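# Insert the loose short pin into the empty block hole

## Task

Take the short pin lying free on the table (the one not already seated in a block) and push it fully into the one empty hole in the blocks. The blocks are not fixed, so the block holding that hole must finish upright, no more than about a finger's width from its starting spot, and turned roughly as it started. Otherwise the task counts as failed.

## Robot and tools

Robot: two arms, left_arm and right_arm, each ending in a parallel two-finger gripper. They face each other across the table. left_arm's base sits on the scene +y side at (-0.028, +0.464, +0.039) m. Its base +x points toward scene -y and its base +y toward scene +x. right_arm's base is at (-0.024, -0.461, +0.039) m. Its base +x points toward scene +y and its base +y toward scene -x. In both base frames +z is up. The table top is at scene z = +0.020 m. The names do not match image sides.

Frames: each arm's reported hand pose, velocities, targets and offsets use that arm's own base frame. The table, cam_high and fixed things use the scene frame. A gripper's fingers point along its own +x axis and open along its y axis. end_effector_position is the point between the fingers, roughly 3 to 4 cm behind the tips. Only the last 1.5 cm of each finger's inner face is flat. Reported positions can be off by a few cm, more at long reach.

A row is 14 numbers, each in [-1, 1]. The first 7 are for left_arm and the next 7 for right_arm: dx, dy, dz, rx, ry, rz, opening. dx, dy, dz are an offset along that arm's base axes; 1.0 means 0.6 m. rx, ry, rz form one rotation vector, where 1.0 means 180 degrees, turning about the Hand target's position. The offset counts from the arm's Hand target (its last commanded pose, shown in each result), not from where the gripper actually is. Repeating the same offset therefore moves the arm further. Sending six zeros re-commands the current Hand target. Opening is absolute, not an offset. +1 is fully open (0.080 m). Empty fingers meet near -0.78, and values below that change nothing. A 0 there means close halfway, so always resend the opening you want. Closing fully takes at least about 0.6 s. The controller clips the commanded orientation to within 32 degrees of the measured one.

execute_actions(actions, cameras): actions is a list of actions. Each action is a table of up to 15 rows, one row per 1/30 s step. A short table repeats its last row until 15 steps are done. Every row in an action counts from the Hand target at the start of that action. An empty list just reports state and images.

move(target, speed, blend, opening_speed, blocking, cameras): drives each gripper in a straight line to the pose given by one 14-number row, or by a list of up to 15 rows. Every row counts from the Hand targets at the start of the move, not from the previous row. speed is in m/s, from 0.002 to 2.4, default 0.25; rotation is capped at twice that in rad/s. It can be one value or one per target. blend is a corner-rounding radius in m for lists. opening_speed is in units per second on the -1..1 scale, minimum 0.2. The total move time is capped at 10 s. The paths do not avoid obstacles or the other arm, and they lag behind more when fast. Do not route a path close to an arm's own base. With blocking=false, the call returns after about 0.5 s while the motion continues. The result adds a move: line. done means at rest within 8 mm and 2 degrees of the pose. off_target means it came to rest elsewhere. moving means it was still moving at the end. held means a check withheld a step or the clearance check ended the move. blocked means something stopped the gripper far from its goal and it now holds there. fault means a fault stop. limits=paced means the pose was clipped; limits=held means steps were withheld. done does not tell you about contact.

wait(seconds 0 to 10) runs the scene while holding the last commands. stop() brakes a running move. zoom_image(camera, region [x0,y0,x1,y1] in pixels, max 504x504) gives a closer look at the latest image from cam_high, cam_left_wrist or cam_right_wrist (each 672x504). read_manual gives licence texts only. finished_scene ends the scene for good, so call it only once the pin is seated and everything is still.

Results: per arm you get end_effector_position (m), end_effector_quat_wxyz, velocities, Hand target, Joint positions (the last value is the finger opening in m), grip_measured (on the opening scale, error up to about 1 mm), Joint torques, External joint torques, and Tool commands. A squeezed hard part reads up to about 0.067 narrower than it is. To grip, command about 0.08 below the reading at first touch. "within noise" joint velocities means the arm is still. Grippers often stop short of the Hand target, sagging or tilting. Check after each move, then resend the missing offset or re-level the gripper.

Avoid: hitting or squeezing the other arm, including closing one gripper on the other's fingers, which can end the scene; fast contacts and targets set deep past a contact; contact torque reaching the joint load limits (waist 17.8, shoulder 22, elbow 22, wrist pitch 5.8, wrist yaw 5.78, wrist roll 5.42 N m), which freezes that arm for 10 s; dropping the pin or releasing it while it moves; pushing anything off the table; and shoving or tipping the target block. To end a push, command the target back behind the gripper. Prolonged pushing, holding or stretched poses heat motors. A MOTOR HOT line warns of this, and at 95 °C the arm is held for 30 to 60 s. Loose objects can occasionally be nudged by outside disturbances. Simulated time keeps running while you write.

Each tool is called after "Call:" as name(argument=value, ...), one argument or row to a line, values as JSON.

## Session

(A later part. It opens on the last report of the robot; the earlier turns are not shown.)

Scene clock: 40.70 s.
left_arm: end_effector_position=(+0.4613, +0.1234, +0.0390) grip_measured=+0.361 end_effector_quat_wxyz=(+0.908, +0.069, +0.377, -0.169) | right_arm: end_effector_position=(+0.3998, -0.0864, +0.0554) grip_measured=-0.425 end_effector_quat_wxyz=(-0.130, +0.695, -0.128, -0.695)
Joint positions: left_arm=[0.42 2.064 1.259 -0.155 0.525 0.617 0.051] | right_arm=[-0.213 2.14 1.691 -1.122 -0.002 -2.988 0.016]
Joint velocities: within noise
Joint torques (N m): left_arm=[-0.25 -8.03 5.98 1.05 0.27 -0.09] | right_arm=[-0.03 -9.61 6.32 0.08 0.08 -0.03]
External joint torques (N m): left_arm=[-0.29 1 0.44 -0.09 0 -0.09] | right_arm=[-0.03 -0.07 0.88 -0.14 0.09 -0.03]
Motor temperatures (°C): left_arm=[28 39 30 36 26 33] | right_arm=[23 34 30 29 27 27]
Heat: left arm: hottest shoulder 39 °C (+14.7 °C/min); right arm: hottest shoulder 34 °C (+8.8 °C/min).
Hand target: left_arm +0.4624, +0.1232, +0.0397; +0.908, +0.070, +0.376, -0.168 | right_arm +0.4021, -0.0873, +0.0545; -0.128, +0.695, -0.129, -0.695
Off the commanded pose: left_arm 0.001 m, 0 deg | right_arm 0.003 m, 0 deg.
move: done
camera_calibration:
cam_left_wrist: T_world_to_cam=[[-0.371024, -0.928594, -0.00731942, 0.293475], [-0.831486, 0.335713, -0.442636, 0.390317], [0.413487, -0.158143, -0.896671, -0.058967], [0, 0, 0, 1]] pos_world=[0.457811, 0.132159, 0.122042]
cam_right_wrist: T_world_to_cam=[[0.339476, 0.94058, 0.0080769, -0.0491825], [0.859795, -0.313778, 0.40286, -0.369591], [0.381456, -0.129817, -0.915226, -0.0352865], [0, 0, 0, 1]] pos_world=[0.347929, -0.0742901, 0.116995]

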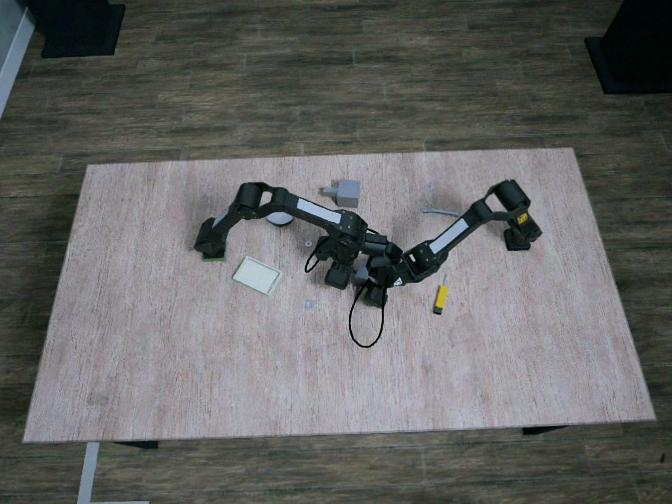

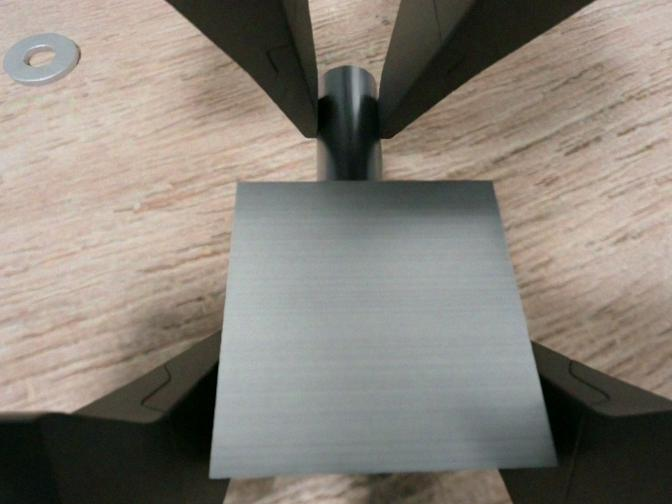

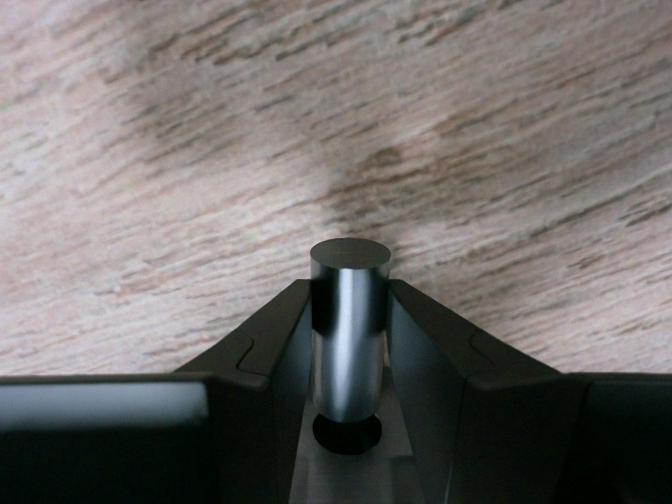

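Call:
move(
  target=[0,0,0,0,0,0,0.29,0.0147,-0.0033,-0.001,0,0,0,-0.5],
  speed=0.04,
)

Call:
zoom_image(
  camera="cam_right_wrist",
  region=[290, 360, 400, 470],
)

Scene clock: 41.63 s.
left_arm: end_effector_position=(+0.4613, +0.1234, +0.0390) grip_measured=+0.361 end_effector_quat_wxyz=(+0.908, +0.069, +0.377, -0.169) | right_arm: end_effector_position=(+0.4057, -0.0876, +0.0545) grip_measured=-0.425 end_effector_quat_wxyz=(-0.130, +0.691, -0.128, -0.699)
Joint positions: left_arm=[0.42 2.064 1.259 -0.155 0.525 0.617 0.051] | right_arm=[-0.213 2.174 1.742 -1.15 -0.002 -2.988 0.016]
Joint velocities: within noise
Joint torques (N m): left_arm=[-0.24 -8.03 6.03 1.05 0.26 -0.07] | right_arm=[0.01 -9.63 6.91 0.7 0.08 -0.03]
External joint torques (N m): left_arm=[-0.3 0.99 0.52 -0.07 -0.01 -0.08] | right_arm=[0.08 0.18 1.45 0.49 0.08 -0.03]
Motor temperatures (°C): left_arm=[28 39 30 36 26 33] | right_arm=[23 34 30 29 27 27]
Heat: left arm: hottest shoulder 39 °C (+14.4 °C/min); right arm: hottest shoulder 34 °C (+8.6 °C/min).
Hand target: left_arm +0.4624, +0.1232, +0.0397; +0.908, +0.070, +0.376, -0.168 | right_arm +0.4109, -0.0893, +0.0539; -0.128, +0.695, -0.129, -0.695
Off the commanded pose: left_arm 0.001 m, 0 deg | right_arm 0.006 m, 1 deg.
move: done
camera_calibration:
cam_left_wrist: T_world_to_cam=[[-0.371024, -0.928594, -0.00731942, 0.293475], [-0.831486, 0.335713, -0.442636, 0.390317], [0.413487, -0.158143, -0.896671, -0.058967], [0, 0, 0, 1]] pos_world=[0.457811, 0.132159, 0.122042]
cam_right_wrist: T_world_to_cam=[[0.339557, 0.940562, 0.00664103, -0.0499321], [0.864111, -0.31473, 0.392756, -0.375953], [0.371501, -0.127624, -0.919619, -0.0339214], [0, 0, 0, 1]] pos_world=[0.354422, -0.0756887, 0.116795]

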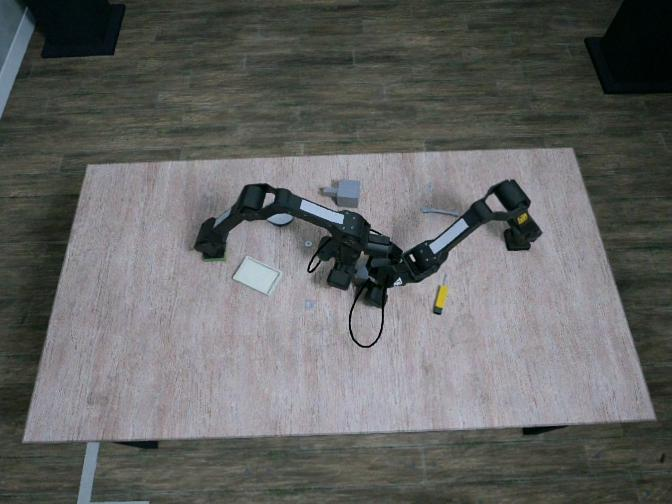

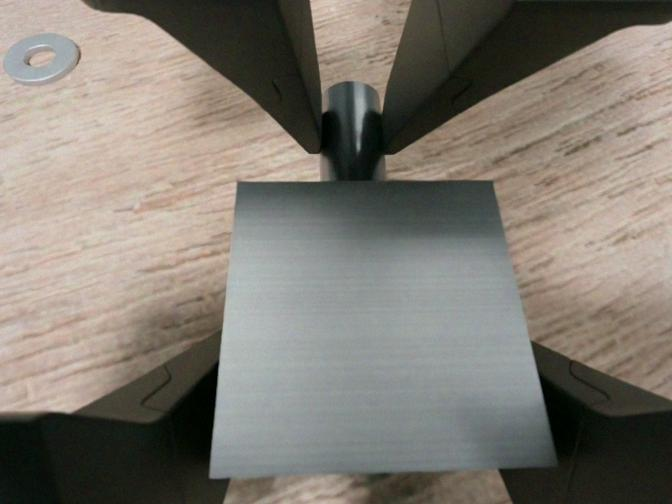

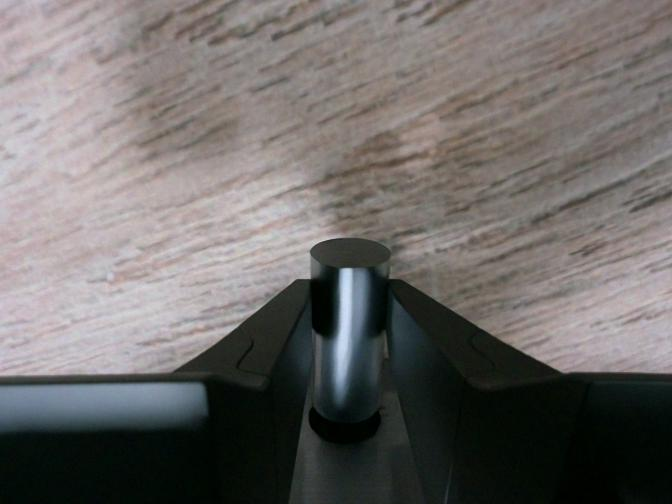

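Scaled by 4.582 from the camera's 672x504 image, which has a finer 960x720 frame.

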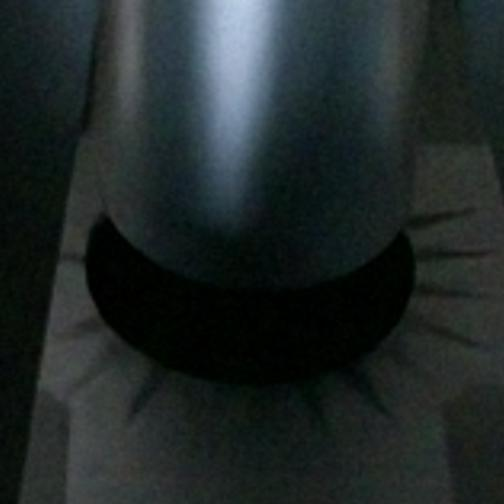

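Call:
move(
  target=[0,0,0,0,0,0,0.29,0,-0.0007,-0.008,0,0,0,-0.5],
  speed=0.01,
  cameras=[],
)

Scene clock: 43.33 s.
left_arm: end_effector_position=(+0.4613, +0.1234, +0.0390) grip_measured=+0.361 end_effector_quat_wxyz=(+0.908, +0.069, +0.377, -0.169) | right_arm: end_effector_position=(+0.4060, -0.0877, +0.0536) grip_measured=-0.425 end_effector_quat_wxyz=(-0.130, +0.691, -0.128, -0.699)
Joint positions: left_arm=[0.42 2.064 1.259 -0.155 0.525 0.617 0.051] | right_arm=[-0.213 2.177 1.743 -1.148 -0.002 -2.988 0.016]
Joint velocities: within noise
Joint torques (N m): left_arm=[-0.24 -8.03 6.02 1.06 0.27 -0.08] | right_arm=[-0.07 -9.39 5.54 1.77 0.08 -0.06]
External joint torques (N m): left_arm=[-0.27 1.02 0.45 -0.09 -0.01 -0.08] | right_arm=[0 0.44 0.06 1.55 0.08 -0.05]
Motor temperatures (°C): left_arm=[28 39 30 36 26 33] | right_arm=[23 34 30 29 27 27]
Heat: left arm: hottest shoulder 39 °C (+13.8 °C/min); right arm: hottest shoulder 34 °C (+8.3 °C/min).
Hand target: left_arm +0.4624, +0.1232, +0.0397; +0.908, +0.070, +0.376, -0.168 | right_arm +0.4109, -0.0897, +0.0491; -0.128, +0.695, -0.129, -0.695
Off the commanded pose: left_arm 0.001 m, 0 deg | right_arm 0.007 m, 1 deg.
move: done
No camera images: "cameras" was empty.

Call:
move(
  target=[0,0,0,0,0,0,0.29,0,0,-0.007,0,0,0,-0.5],
  speed=0.01,
)

Call:
zoom_image(
  camera="cam_right_wrist",
  region=[290, 360, 400, 470],
)

Scene clock: 45.33 s.
left_arm: end_effector_position=(+0.4613, +0.1234, +0.0389) grip_measured=+0.361 end_effector_quat_wxyz=(+0.908, +0.069, +0.378, -0.169) | right_arm: end_effector_position=(+0.4059, -0.0877, +0.0511) grip_measured=-0.425 end_effector_quat_wxyz=(-0.130, +0.691, -0.128, -0.699)
Joint positions: left_arm=[0.42 2.064 1.259 -0.155 0.525 0.617 0.051] | right_arm=[-0.213 2.178 1.734 -1.138 -0.002 -2.988 0.016]
Joint velocities: within noise
Joint torques (N m): left_arm=[-0.23 -8.02 6.02 1.06 0.27 -0.08] | right_arm=[-0.06 -9.03 5.3 2.07 0.08 -0.06]
External joint torques (N m): left_arm=[-0.36 1.04 0.45 -0.09 0 -0.08] | right_arm=[-0.06 0.7 -0.13 1.86 0.09 -0.06]
Motor temperatures (°C): left_arm=[28 39 30 36 26 33] | right_arm=[23 35 30 30 27 27]
Heat: left arm: hottest shoulder 39 °C (+13.2 °C/min); right arm: hottest shoulder 35 °C (+9.3 °C/min).
Hand target: left_arm +0.4624, +0.1232, +0.0397; +0.908, +0.070, +0.376, -0.168 | right_arm +0.4109, -0.0897, +0.0448; -0.128, +0.695, -0.129, -0.695
Off the commanded pose: left_arm 0.001 m, 0 deg | right_arm 0.008 m, 1 deg.
move: done
camera_calibration:
cam_left_wrist: T_world_to_cam=[[-0.371088, -0.928571, -0.00702053, 0.293463], [-0.831607, 0.335683, -0.442433, 0.390306], [0.413187, -0.158343, -0.896774, -0.0588805], [0, 0, 0, 1]] pos_world=[0.457811, 0.132159, 0.121942]
cam_right_wrist: T_world_to_cam=[[0.339488, 0.940587, 0.00665849, -0.0499528], [0.863962, -0.314615, 0.393176, -0.374738], [0.371911, -0.127726, -0.919439, -0.0373876], [0, 0, 0, 1]] pos_world=[0.354622, -0.0756888, 0.113295]

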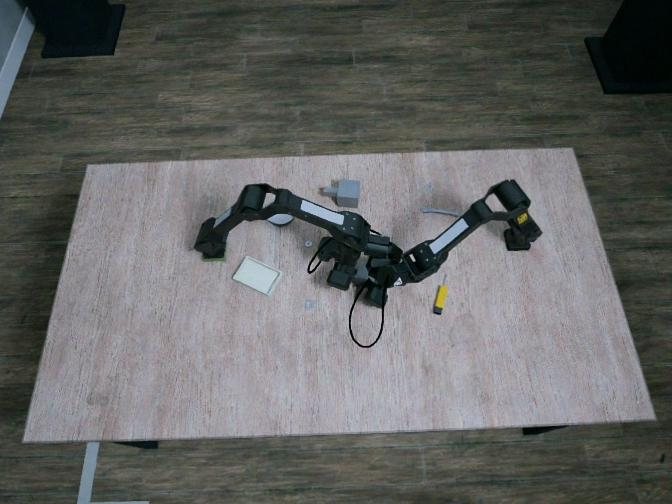

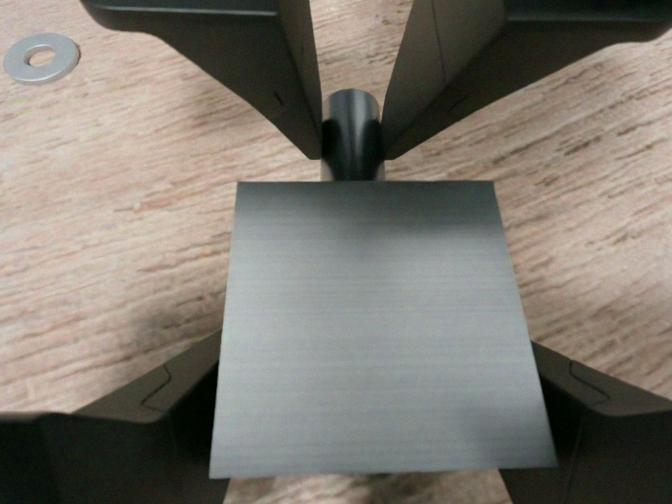

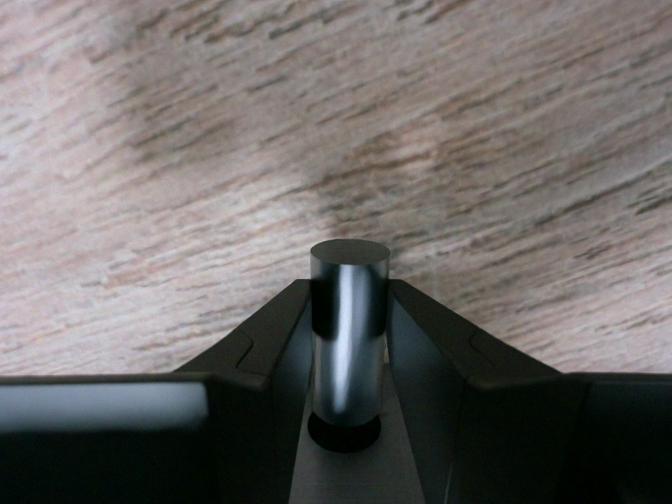

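Scaled by 4.582 from the camera's 672x504 image, which has a finer 960x720 frame.

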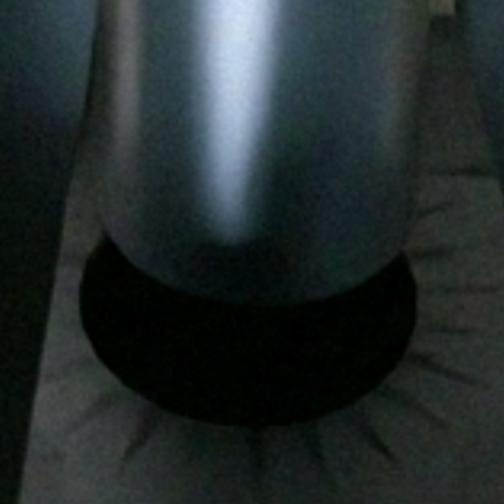

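Call:
move(
  target=[
    [0,0,0,0,0,0,0.29,-0.0263,0.0098,0.0167,0,0,0,-0.5],
    [0,0,0,0,0,0,0.29,-0.0015,0.0002,0.0153,0,0,0,-0.5],
  ],
  speed=0.06,
)

Call:
zoom_image(
  camera="cam_right_wrist",
  region=[290, 360, 400, 470],
)

Scene clock: 47.43 s.
left_arm: end_effector_position=(+0.4613, +0.1234, +0.0389) grip_measured=+0.361 end_effector_quat_wxyz=(+0.908, +0.069, +0.378, -0.169) | right_arm: end_effector_position=(+0.4078, -0.0882, +0.0557) grip_measured=-0.425 end_effector_quat_wxyz=(-0.130, +0.696, -0.129, -0.695)
Joint positions: left_arm=[0.42 2.064 1.259 -0.155 0.525 0.617 0.051] | right_arm=[-0.213 2.172 1.743 -1.141 -0.001 -2.987 0.016]
Joint velocities: within noise
Joint torques (N m): left_arm=[-0.23 -8.03 6.02 1.07 0.26 -0.09] | right_arm=[-0.08 -9.67 6.28 0.13 0.07 -0.1]
External joint torques (N m): left_arm=[-0.27 0.97 0.52 -0.05 -0.01 -0.09] | right_arm=[-0.08 0.12 0.79 -0.12 0.07 -0.1]
Motor temperatures (°C): left_arm=[27 40 31 36 26 33] | right_arm=[23 35 30 30 27 27]
Heat: left arm: hottest shoulder 40 °C (+13.9 °C/min); right arm: hottest shoulder 35 °C (+8.9 °C/min).
Hand target: left_arm +0.4624, +0.1232, +0.0397; +0.908, +0.070, +0.376, -0.168 | right_arm +0.4100, -0.0896, +0.0541; -0.128, +0.695, -0.129, -0.695
Off the commanded pose: left_arm 0.001 m, 0 deg | right_arm 0.003 m, 0 deg.
move: done
camera_calibration:
cam_left_wrist: T_world_to_cam=[[-0.371088, -0.928571, -0.00702053, 0.293463], [-0.831607, 0.335683, -0.442433, 0.390306], [0.413187, -0.158343, -0.896774, -0.0588805], [0, 0, 0, 1]] pos_world=[0.457811, 0.132159, 0.121942]
cam_right_wrist: T_world_to_cam=[[0.340163, 0.940333, 0.0079019, -0.0505443], [0.859141, -0.314186, 0.403935, -0.377048], [0.382316, -0.130615, -0.914754, -0.0387061], [0, 0, 0, 1]] pos_world=[0.355929, -0.0759903, 0.117296]

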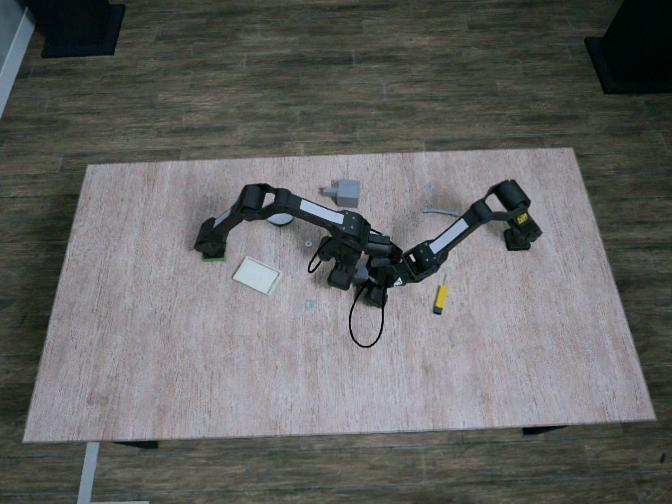

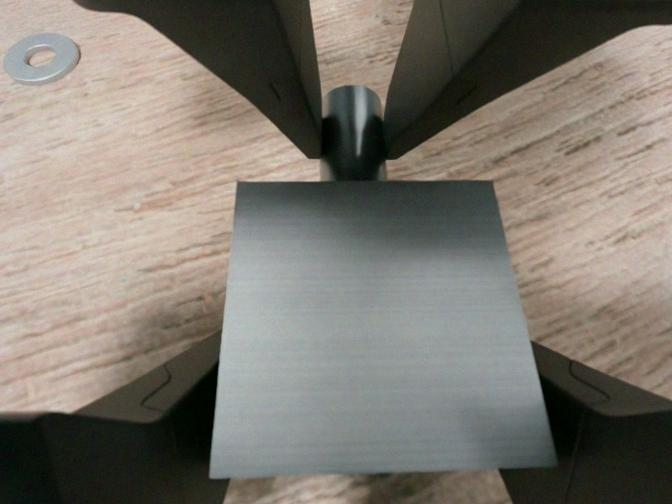

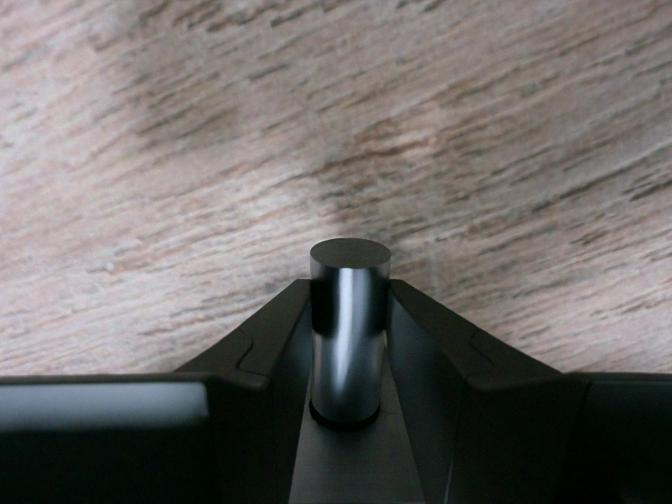

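Scaled by 4.582 from the camera's 672x504 image, which has a finer 960x720 frame.

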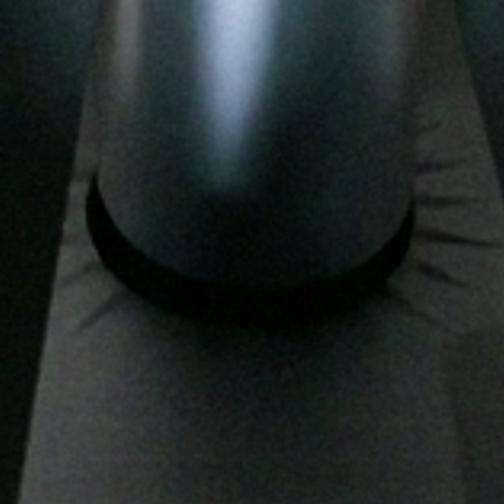

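Call:
move(
  target=[0,0,0,0,0,0,0.29,0.0107,-0.0045,0,0,0,0,-0.5],
  speed=0.03,
)

Call:
zoom_image(
  camera="cam_right_wrist",
  region=[290, 360, 400, 470],
)

Scene clock: 48.40 s.
left_arm: end_effector_position=(+0.4613, +0.1234, +0.0389) grip_measured=+0.361 end_effector_quat_wxyz=(+0.908, +0.069, +0.378, -0.169) | right_arm: end_effector_position=(+0.4122, -0.0901, +0.0553) grip_measured=-0.425 end_effector_quat_wxyz=(-0.130, +0.693, -0.128, -0.698)
Joint positions: left_arm=[0.42 2.064 1.259 -0.155 0.525 0.617 0.051] | right_arm=[-0.216 2.199 1.785 -1.164 -0.001 -2.99 0.016]
Joint velocities: within noise
Joint torques (N m): left_arm=[-0.23 -8.03 6.03 1.08 0.26 -0.07] | right_arm=[-0.13 -9.68 6.68 0.56 0.06 -0.09]
External joint torques (N m): left_arm=[-0.25 0.94 0.56 -0.04 -0.01 -0.07] | right_arm=[-0.11 0.28 1.19 0.34 0.06 -0.09]
Motor temperatures (°C): left_arm=[27 40 31 36 26 33] | right_arm=[23 35 30 30 27 27]
Heat: left arm: hottest shoulder 40 °C (+13.6 °C/min); right arm: hottest shoulder 35 °C (+8.7 °C/min).
Hand target: left_arm +0.4624, +0.1232, +0.0397; +0.908, +0.070, +0.376, -0.168 | right_arm +0.4165, -0.0922, +0.0541; -0.128, +0.695, -0.129, -0.695
Off the commanded pose: left_arm 0.001 m, 0 deg | right_arm 0.005 m, 0 deg.
move: done
camera_calibration:
cam_left_wrist: T_world_to_cam=[[-0.371088, -0.928571, -0.00702053, 0.293463], [-0.831607, 0.335683, -0.442433, 0.390306], [0.413187, -0.158343, -0.896774, -0.0588805], [0, 0, 0, 1]] pos_world=[0.457811, 0.132159, 0.121942]
cam_right_wrist: T_world_to_cam=[[0.339495, 0.940584, 0.00675517, -0.0498416], [0.86267, -0.314219, 0.396315, -0.382335], [0.37489, -0.12872, -0.91809, -0.0375418], [0, 0, 0, 1]] pos_world=[0.360824, -0.0780894, 0.117395]

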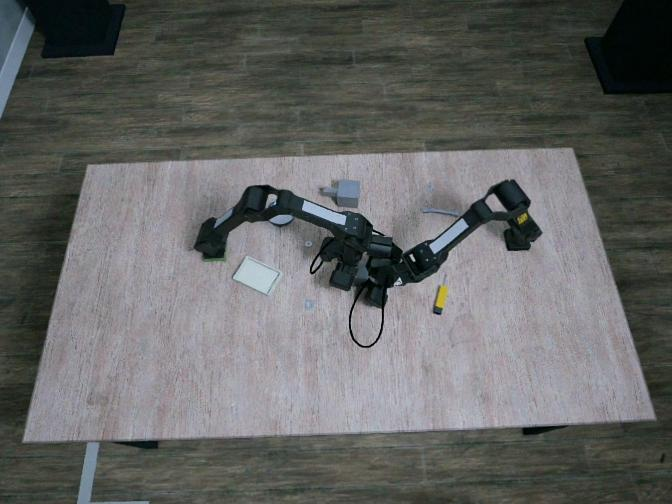

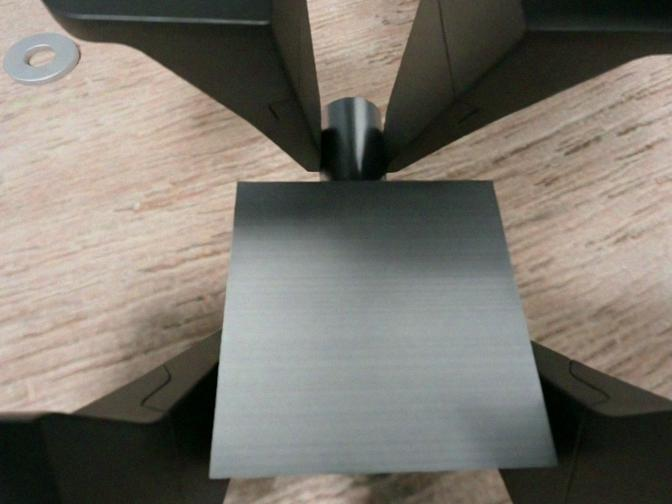

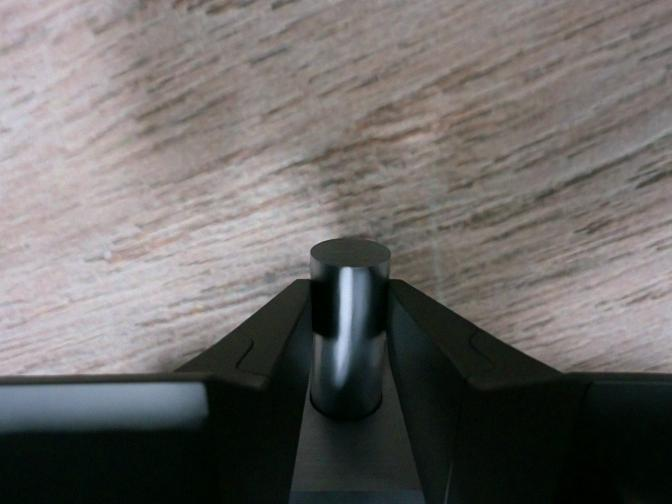

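Scaled by 4.582 from the camera's 672x504 image, which has a finer 960x720 frame.

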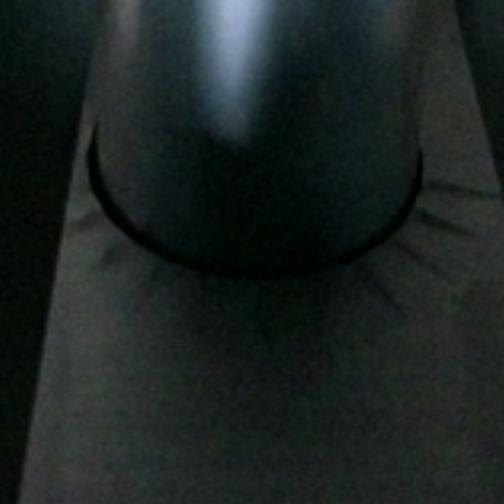

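Call:
move(
  target=[0,0,0,0,0,0,0.29,0.0125,-0.0048,0,0,0,0,-0.5],
  speed=0.03,
)

Call:
zoom_image(
  camera="cam_right_wrist",
  region=[290, 360, 400, 470],
)

Scene clock: 49.37 s.
left_arm: end_effector_position=(+0.4613, +0.1234, +0.0389) grip_measured=+0.361 end_effector_quat_wxyz=(+0.908, +0.069, +0.378, -0.169) | right_arm: end_effector_position=(+0.4192, -0.0928, +0.0552) grip_measured=-0.425 end_effector_quat_wxyz=(-0.129, +0.692, -0.128, -0.699)
Joint positions: left_arm=[0.42 2.064 1.259 -0.155 0.525 0.617 0.051] | right_arm=[-0.218 2.232 1.84 -1.188 -0.001 -2.994 0.016]
Joint velocities: within noise
Joint torques (N m): left_arm=[-0.27 -8.04 5.98 1.07 0.27 -0.08] | right_arm=[-0.11 -9.9 6.82 0.68 0.06 -0.09]
External joint torques (N m): left_arm=[-0.28 0.97 0.48 -0.06 -0.01 -0.08] | right_arm=[-0.11 0.18 1.37 0.46 0.07 -0.09]
Motor temperatures (°C): left_arm=[27 40 31 36 26 33] | right_arm=[23 35 30 30 27 27]
Heat: left arm: hottest shoulder 40 °C (+13.4 °C/min); right arm: hottest shoulder 35 °C (+8.5 °C/min).
Hand target: left_arm +0.4624, +0.1232, +0.0397; +0.908, +0.070, +0.376, -0.168 | right_arm +0.4240, -0.0951, +0.0540; -0.128, +0.695, -0.129, -0.695
Off the commanded pose: left_arm 0.001 m, 0 deg | right_arm 0.005 m, 1 deg.
move: done
camera_calibration:
cam_left_wrist: T_world_to_cam=[[-0.371088, -0.928571, -0.00702053, 0.293463], [-0.831607, 0.335683, -0.442433, 0.390306], [0.413187, -0.158343, -0.896774, -0.0588805], [0, 0, 0, 1]] pos_world=[0.457811, 0.132159, 0.121942]
cam_right_wrist: T_world_to_cam=[[0.33916, 0.940707, 0.00643354, -0.0495411], [0.863827, -0.314135, 0.393854, -0.389437], [0.372522, -0.128022, -0.91915, -0.0394986], [0, 0, 0, 1]] pos_world=[0.367923, -0.0807891, 0.117395]

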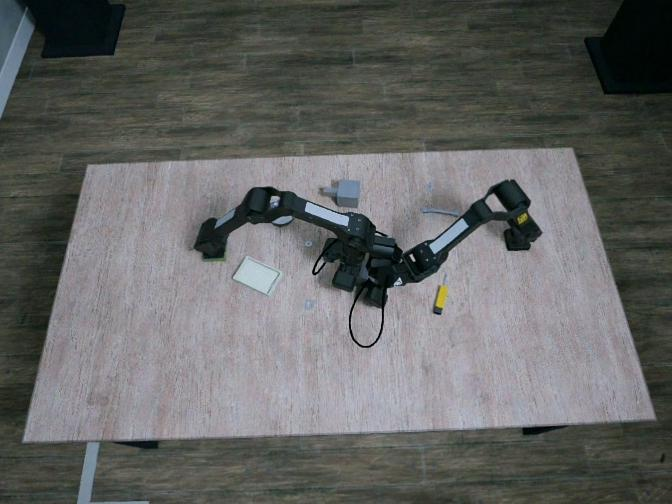

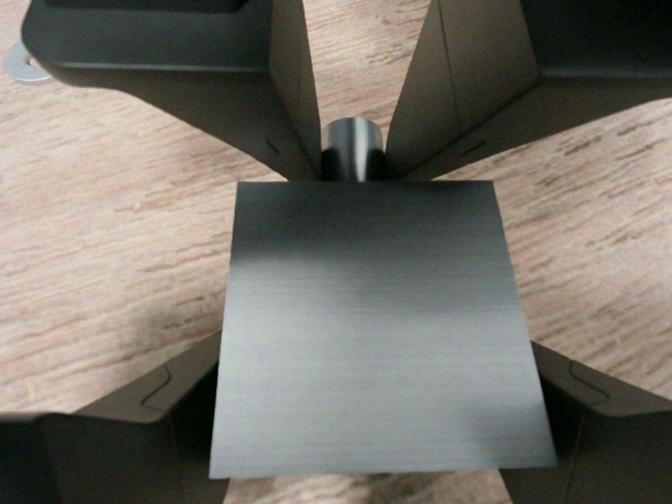

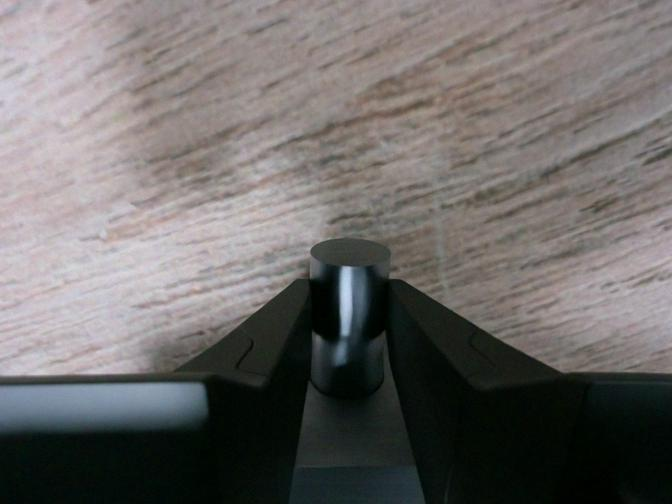

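Scaled by 4.582 from the camera's 672x504 image, which has a finer 960x720 frame.

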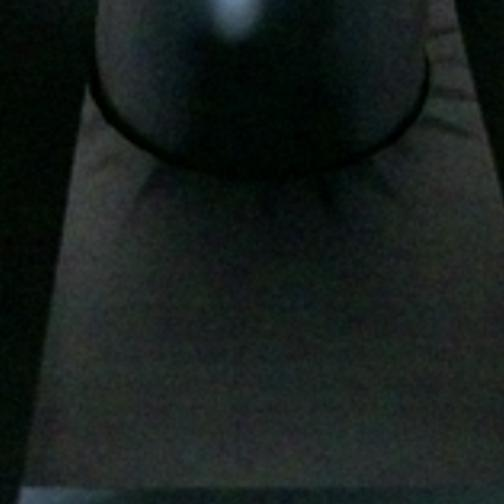

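Call:
move(
  target=[0,0,0,0,0,0,0.29,0.0054,-0.002,0,0,0,0,-0.5],
  speed=0.03,
)

Call:
zoom_image(
  camera="cam_right_wrist",
  region=[270, 220, 430, 504],
)

Scene clock: 50.53 s.
left_arm: end_effector_position=(+0.4613, +0.1234, +0.0389) grip_measured=+0.361 end_effector_quat_wxyz=(+0.908, +0.069, +0.378, -0.169) | right_arm: end_effector_position=(+0.4199, -0.0933, +0.0553) grip_measured=-0.425 end_effector_quat_wxyz=(-0.130, +0.688, -0.128, -0.702)
Joint positions: left_arm=[0.42 2.064 1.259 -0.155 0.525 0.617 0.051] | right_arm=[-0.219 2.245 1.861 -1.206 -0.001 -2.994 0.016]
Joint velocities: within noise
Joint torques (N m): left_arm=[-0.22 -8.06 6 1.07 0.27 -0.09] | right_arm=[-0.17 -9.75 7.18 1.24 0.07 -0.1]
External joint torques (N m): left_arm=[-0.22 0.93 0.49 -0.06 0 -0.09] | right_arm=[-0.17 0.49 1.65 1.02 0.07 -0.1]
Motor temperatures (°C): left_arm=[27 40 31 36 26 33] | right_arm=[23 35 30 30 27 27]
Heat: left arm: hottest shoulder 40 °C (+13.1 °C/min); right arm: hottest shoulder 35 °C (+8.3 °C/min).
Hand target: left_arm +0.4624, +0.1232, +0.0397; +0.908, +0.070, +0.376, -0.168 | right_arm +0.4272, -0.0964, +0.0541; -0.128, +0.695, -0.129, -0.695
Off the commanded pose: left_arm 0.001 m, 0 deg | right_arm 0.008 m, 1 deg.
move: done
camera_calibration:
cam_left_wrist: T_world_to_cam=[[-0.371088, -0.928571, -0.00702053, 0.293463], [-0.831607, 0.335683, -0.442433, 0.390306], [0.413187, -0.158343, -0.896774, -0.0588805], [0, 0, 0, 1]] pos_world=[0.457811, 0.132159, 0.121942]
cam_right_wrist: T_world_to_cam=[[0.339542, 0.940576, 0.00525146, -0.0494328], [0.867324, -0.315248, 0.385186, -0.391338], [0.363952, -0.126232, -0.922824, -0.0357628], [0, 0, 0, 1]] pos_world=[0.369217, -0.0813878, 0.117995]

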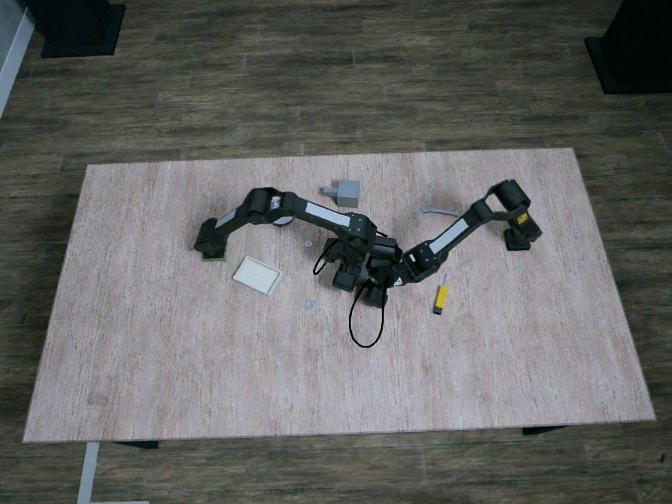

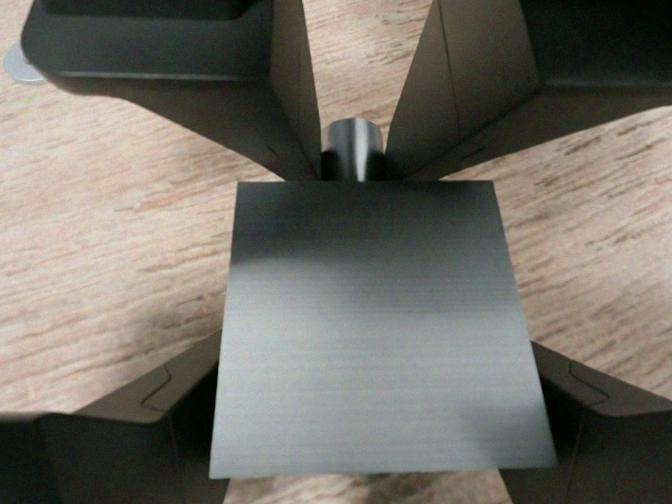

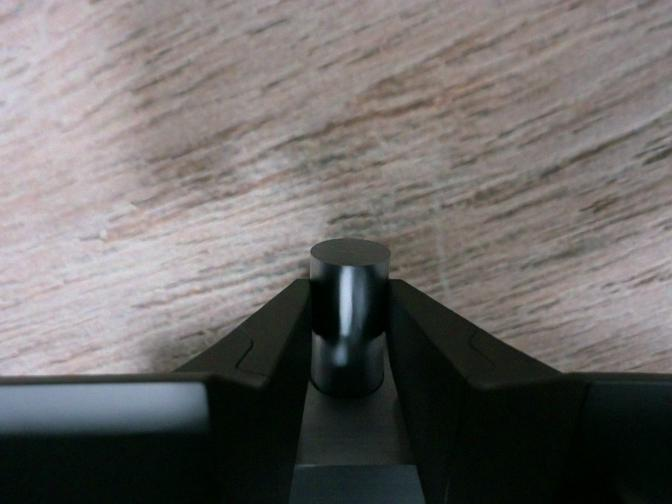

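Scaled by 1.775 from the camera's 672x504 image, which has a finer 960x720 frame.

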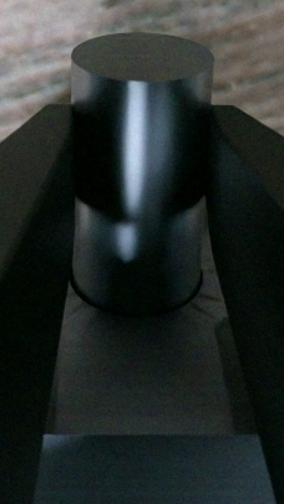

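Call:
move(
  target=[
    [0,0,0,0,0,0,0.29,-0.0100,0.0038,0,0,0,0,-0.5],
    [0,0,0,0,0,0,0.29,-0.0100,0.0038,0,0,0,0,-0.1],
    [0,0,0,0,0,0,0.29,-0.0956,0.0365,0.003,0,0,0,-0.1],
    [0,0,0,0,0,0,0.29,-0.1111,0.0425,0.003,-0.0793,-0.2075,0,-0.1],
    [0,0,0,0,0,0,0.29,-0.1111,0.0425,0.003,-0.0793,-0.2075,0,-0.85],
  ],
  speed=[0.05,0.05,0.1,0.3,0.1],
)

Call:
zoom_image(
  camera="cam_left_wrist",
  region=[220, 0, 500, 250],
)

Call:
zoom_image(
  camera="cam_right_wrist",
  region=[200, 50, 500, 350],
)

Scene clock: 55.43 s.
left_arm: end_effector_position=(+0.4613, +0.1234, +0.0389) grip_measured=+0.361 end_effector_quat_wxyz=(+0.908, +0.069, +0.378, -0.169) | right_arm: end_effector_position=(+0.3618, -0.0713, +0.0537) grip_measured=-0.800 end_effector_quat_wxyz=(-0.080, +0.889, -0.165, -0.419)
Joint positions: left_arm=[0.42 2.064 1.259 -0.155 0.525 0.618 0.051] | right_arm=[-0.136 1.593 0.741 -0.042 0.144 -2.959 0]
Joint velocities: within noise
Joint torques (N m): left_arm=[-0.23 -8.04 6.02 1.09 0.26 -0.08] | right_arm=[0.22 -8.18 4.45 1.6 0.18 -0.1]
External joint torques (N m): left_arm=[-0.25 1.09 0.41 -0.06 -0.02 -0.08] | right_arm=[0.25 -2.35 -1.19 0.36 0.11 -0.1]
Motor temperatures (°C): left_arm=[27 40 31 36 26 33] | right_arm=[23 36 30 30 27 27]
Heat: left arm: hottest shoulder 40 °C (+11.9 °C/min); right arm: hottest shoulder 36 °C (+8.7 °C/min).
Hand target: left_arm +0.4624, +0.1232, +0.0397; +0.908, +0.070, +0.376, -0.168 | right_arm +0.3605, -0.0709, +0.0559; -0.077, +0.891, -0.165, -0.416
Off the commanded pose: left_arm 0.001 m, 0 deg | right_arm 0.003 m, 1 deg.
move: done
camera_calibration:
cam_left_wrist: T_world_to_cam=[[-0.371342, -0.928468, -0.00726155, 0.293596], [-0.831488, 0.336015, -0.442403, 0.390205], [0.413197, -0.158245, -0.896787, -0.0588963], [0, 0, 0, 1]] pos_world=[0.457811, 0.132159, 0.121942]
cam_right_wrist: T_world_to_cam=[[0.34153, 0.93986, -0.00459014, -0.0505234], [0.423759, -0.149624, 0.893331, -0.188395], [0.838919, -0.307045, -0.449375, -0.223447], [0, 0, 0, 1]] pos_world=[0.284544, -0.0493119, 0.0676557]

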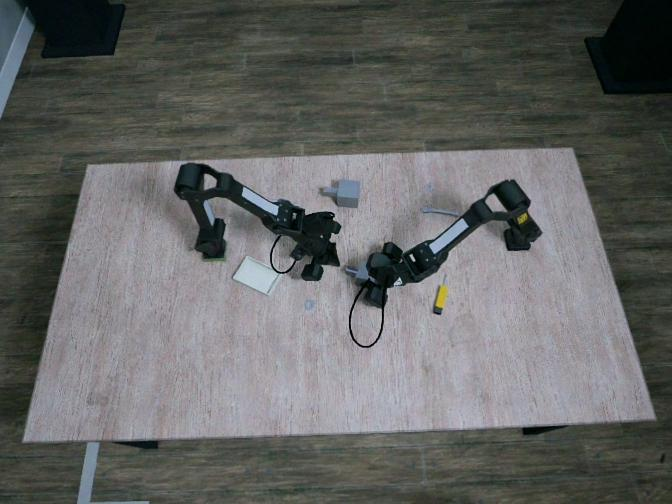

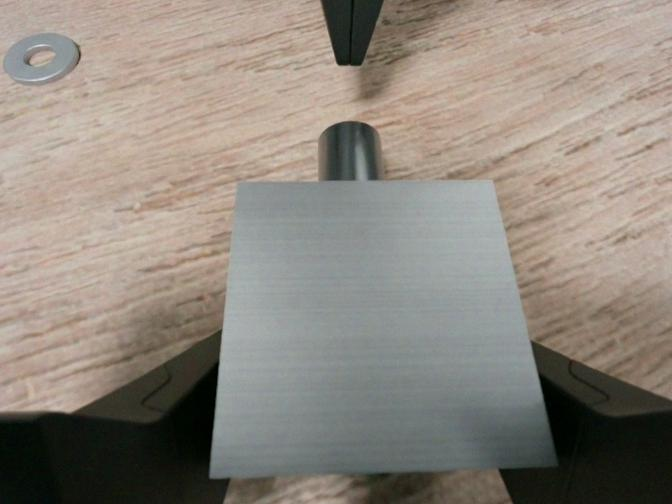

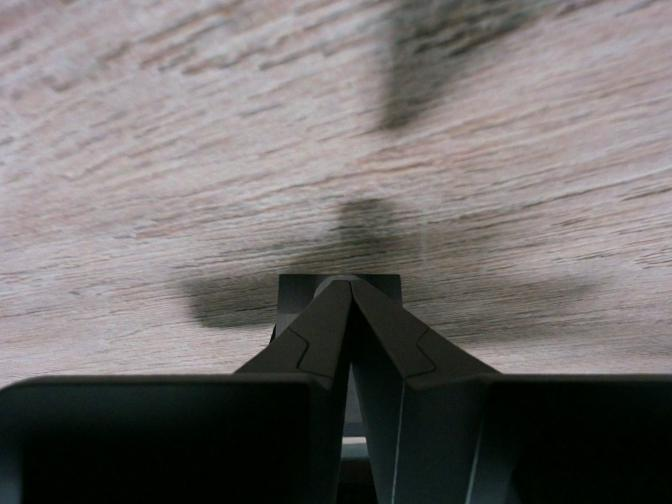

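Scaled by 1.800 from the camera's 672x504 image, which has a finer 960x720 frame.

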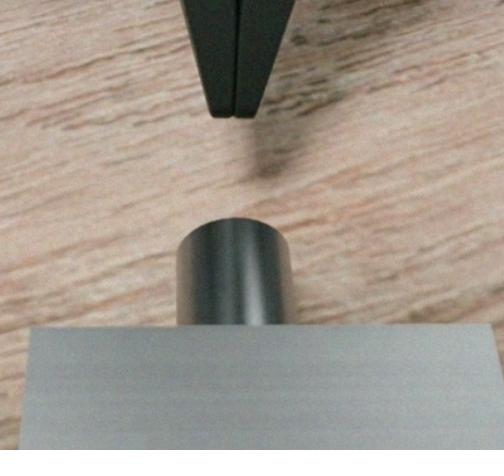

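Scaled by 1.680 from the camera's 672x504 image, which has a finer 960x720 frame.

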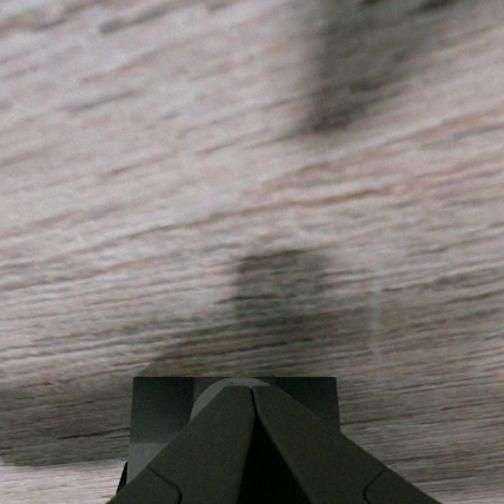

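Call:
move(
  target=[0,0,0,0,0,0,0.29,0.0296,-0.0113,-0.005,0,0,0,-0.85],
  speed=0.06,
)

Call:
zoom_image(
  camera="cam_left_wrist",
  region=[280, 50, 420, 200],
)

Scene clock: 57.47 s.
left_arm: end_effector_position=(+0.4613, +0.1234, +0.0389) grip_measured=+0.361 end_effector_quat_wxyz=(+0.908, +0.069, +0.378, -0.169) | right_arm: end_effector_position=(+0.3751, -0.0768, +0.0526) grip_measured=-0.800 end_effector_quat_wxyz=(-0.077, +0.890, -0.166, -0.417)
Joint positions: left_arm=[0.42 2.064 1.259 -0.155 0.525 0.618 0.051] | right_arm=[-0.146 1.646 0.788 -0.03 0.143 -2.971 0]
Joint velocities: within noise
Joint torques (N m): left_arm=[-0.26 -8.03 6.01 1.08 0.27 -0.09] | right_arm=[-0.13 -5.84 6.28 1.6 -0.07 -0.11]
External joint torques (N m): left_arm=[-0.29 1.07 0.45 -0.06 -0.01 -0.09] | right_arm=[-0.05 0.3 0.72 0.38 -0.14 -0.11]
Motor temperatures (°C): left_arm=[27 41 31 36 26 33] | right_arm=[23 36 30 30 27 27]
Heat: left arm: hottest shoulder 41 °C (+12.5 °C/min); right arm: hottest shoulder 36 °C (+8.4 °C/min).
Hand target: left_arm +0.4624, +0.1232, +0.0397; +0.908, +0.070, +0.376, -0.168 | right_arm +0.3783, -0.0776, +0.0529; -0.077, +0.891, -0.165, -0.416
Off the commanded pose: left_arm 0.001 m, 0 deg | right_arm 0.003 m, 0 deg.
move: done
camera_calibration:
cam_left_wrist: T_world_to_cam=[[-0.371342, -0.928468, -0.00726155, 0.293596], [-0.831488, 0.336015, -0.442403, 0.390205], [0.413197, -0.158245, -0.896787, -0.0588963], [0, 0, 0, 1]] pos_world=[0.457811, 0.132159, 0.121942]
cam_right_wrist: T_world_to_cam=[[0.341652, 0.939774, -0.00991545, -0.0497793], [0.420587, -0.143451, 0.895839, -0.192287], [0.840464, -0.310236, -0.444268, -0.237921], [0, 0, 0, 1]] pos_world=[0.297845, -0.0546143, 0.066064]

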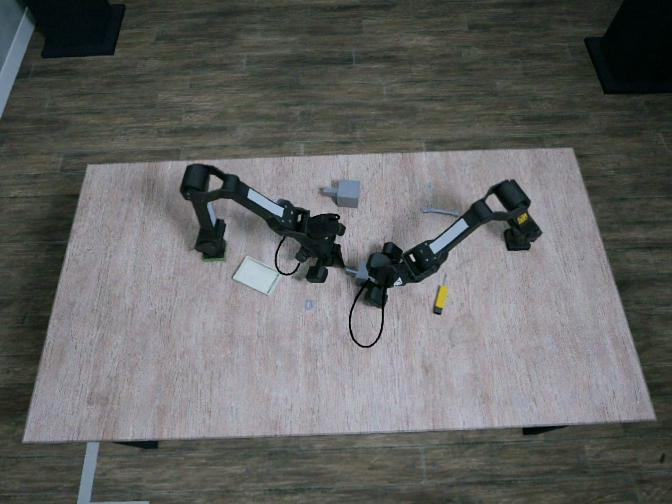

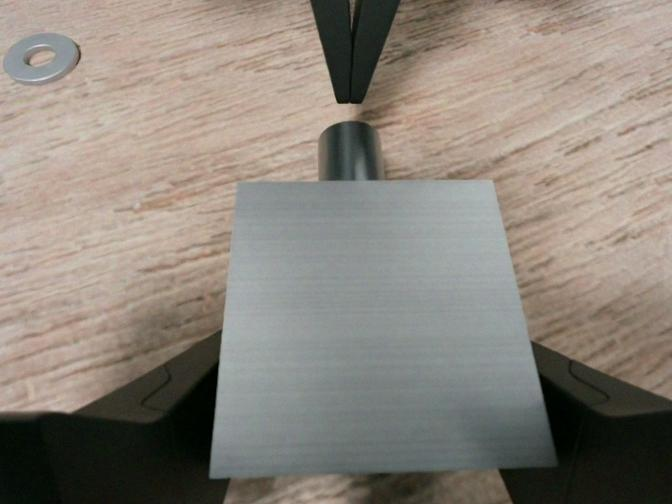

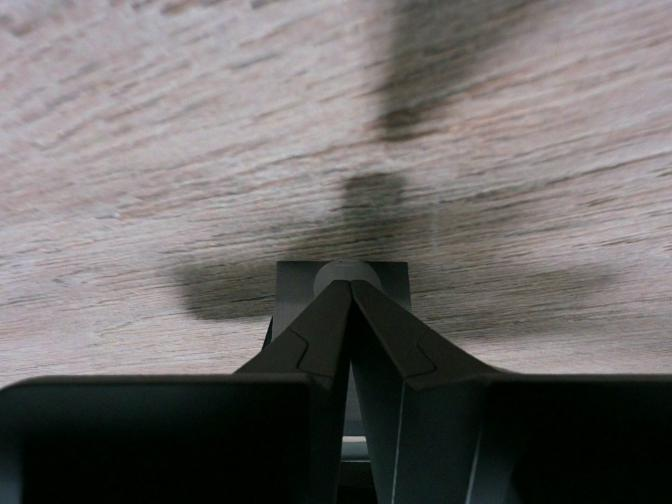

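Scaled by 3.360 from the camera's 672x504 image, which has a finer 960x720 frame.

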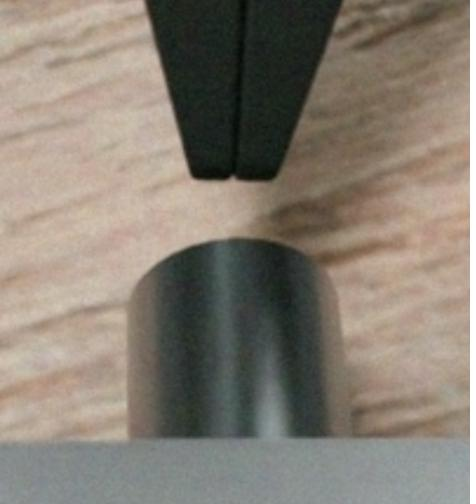

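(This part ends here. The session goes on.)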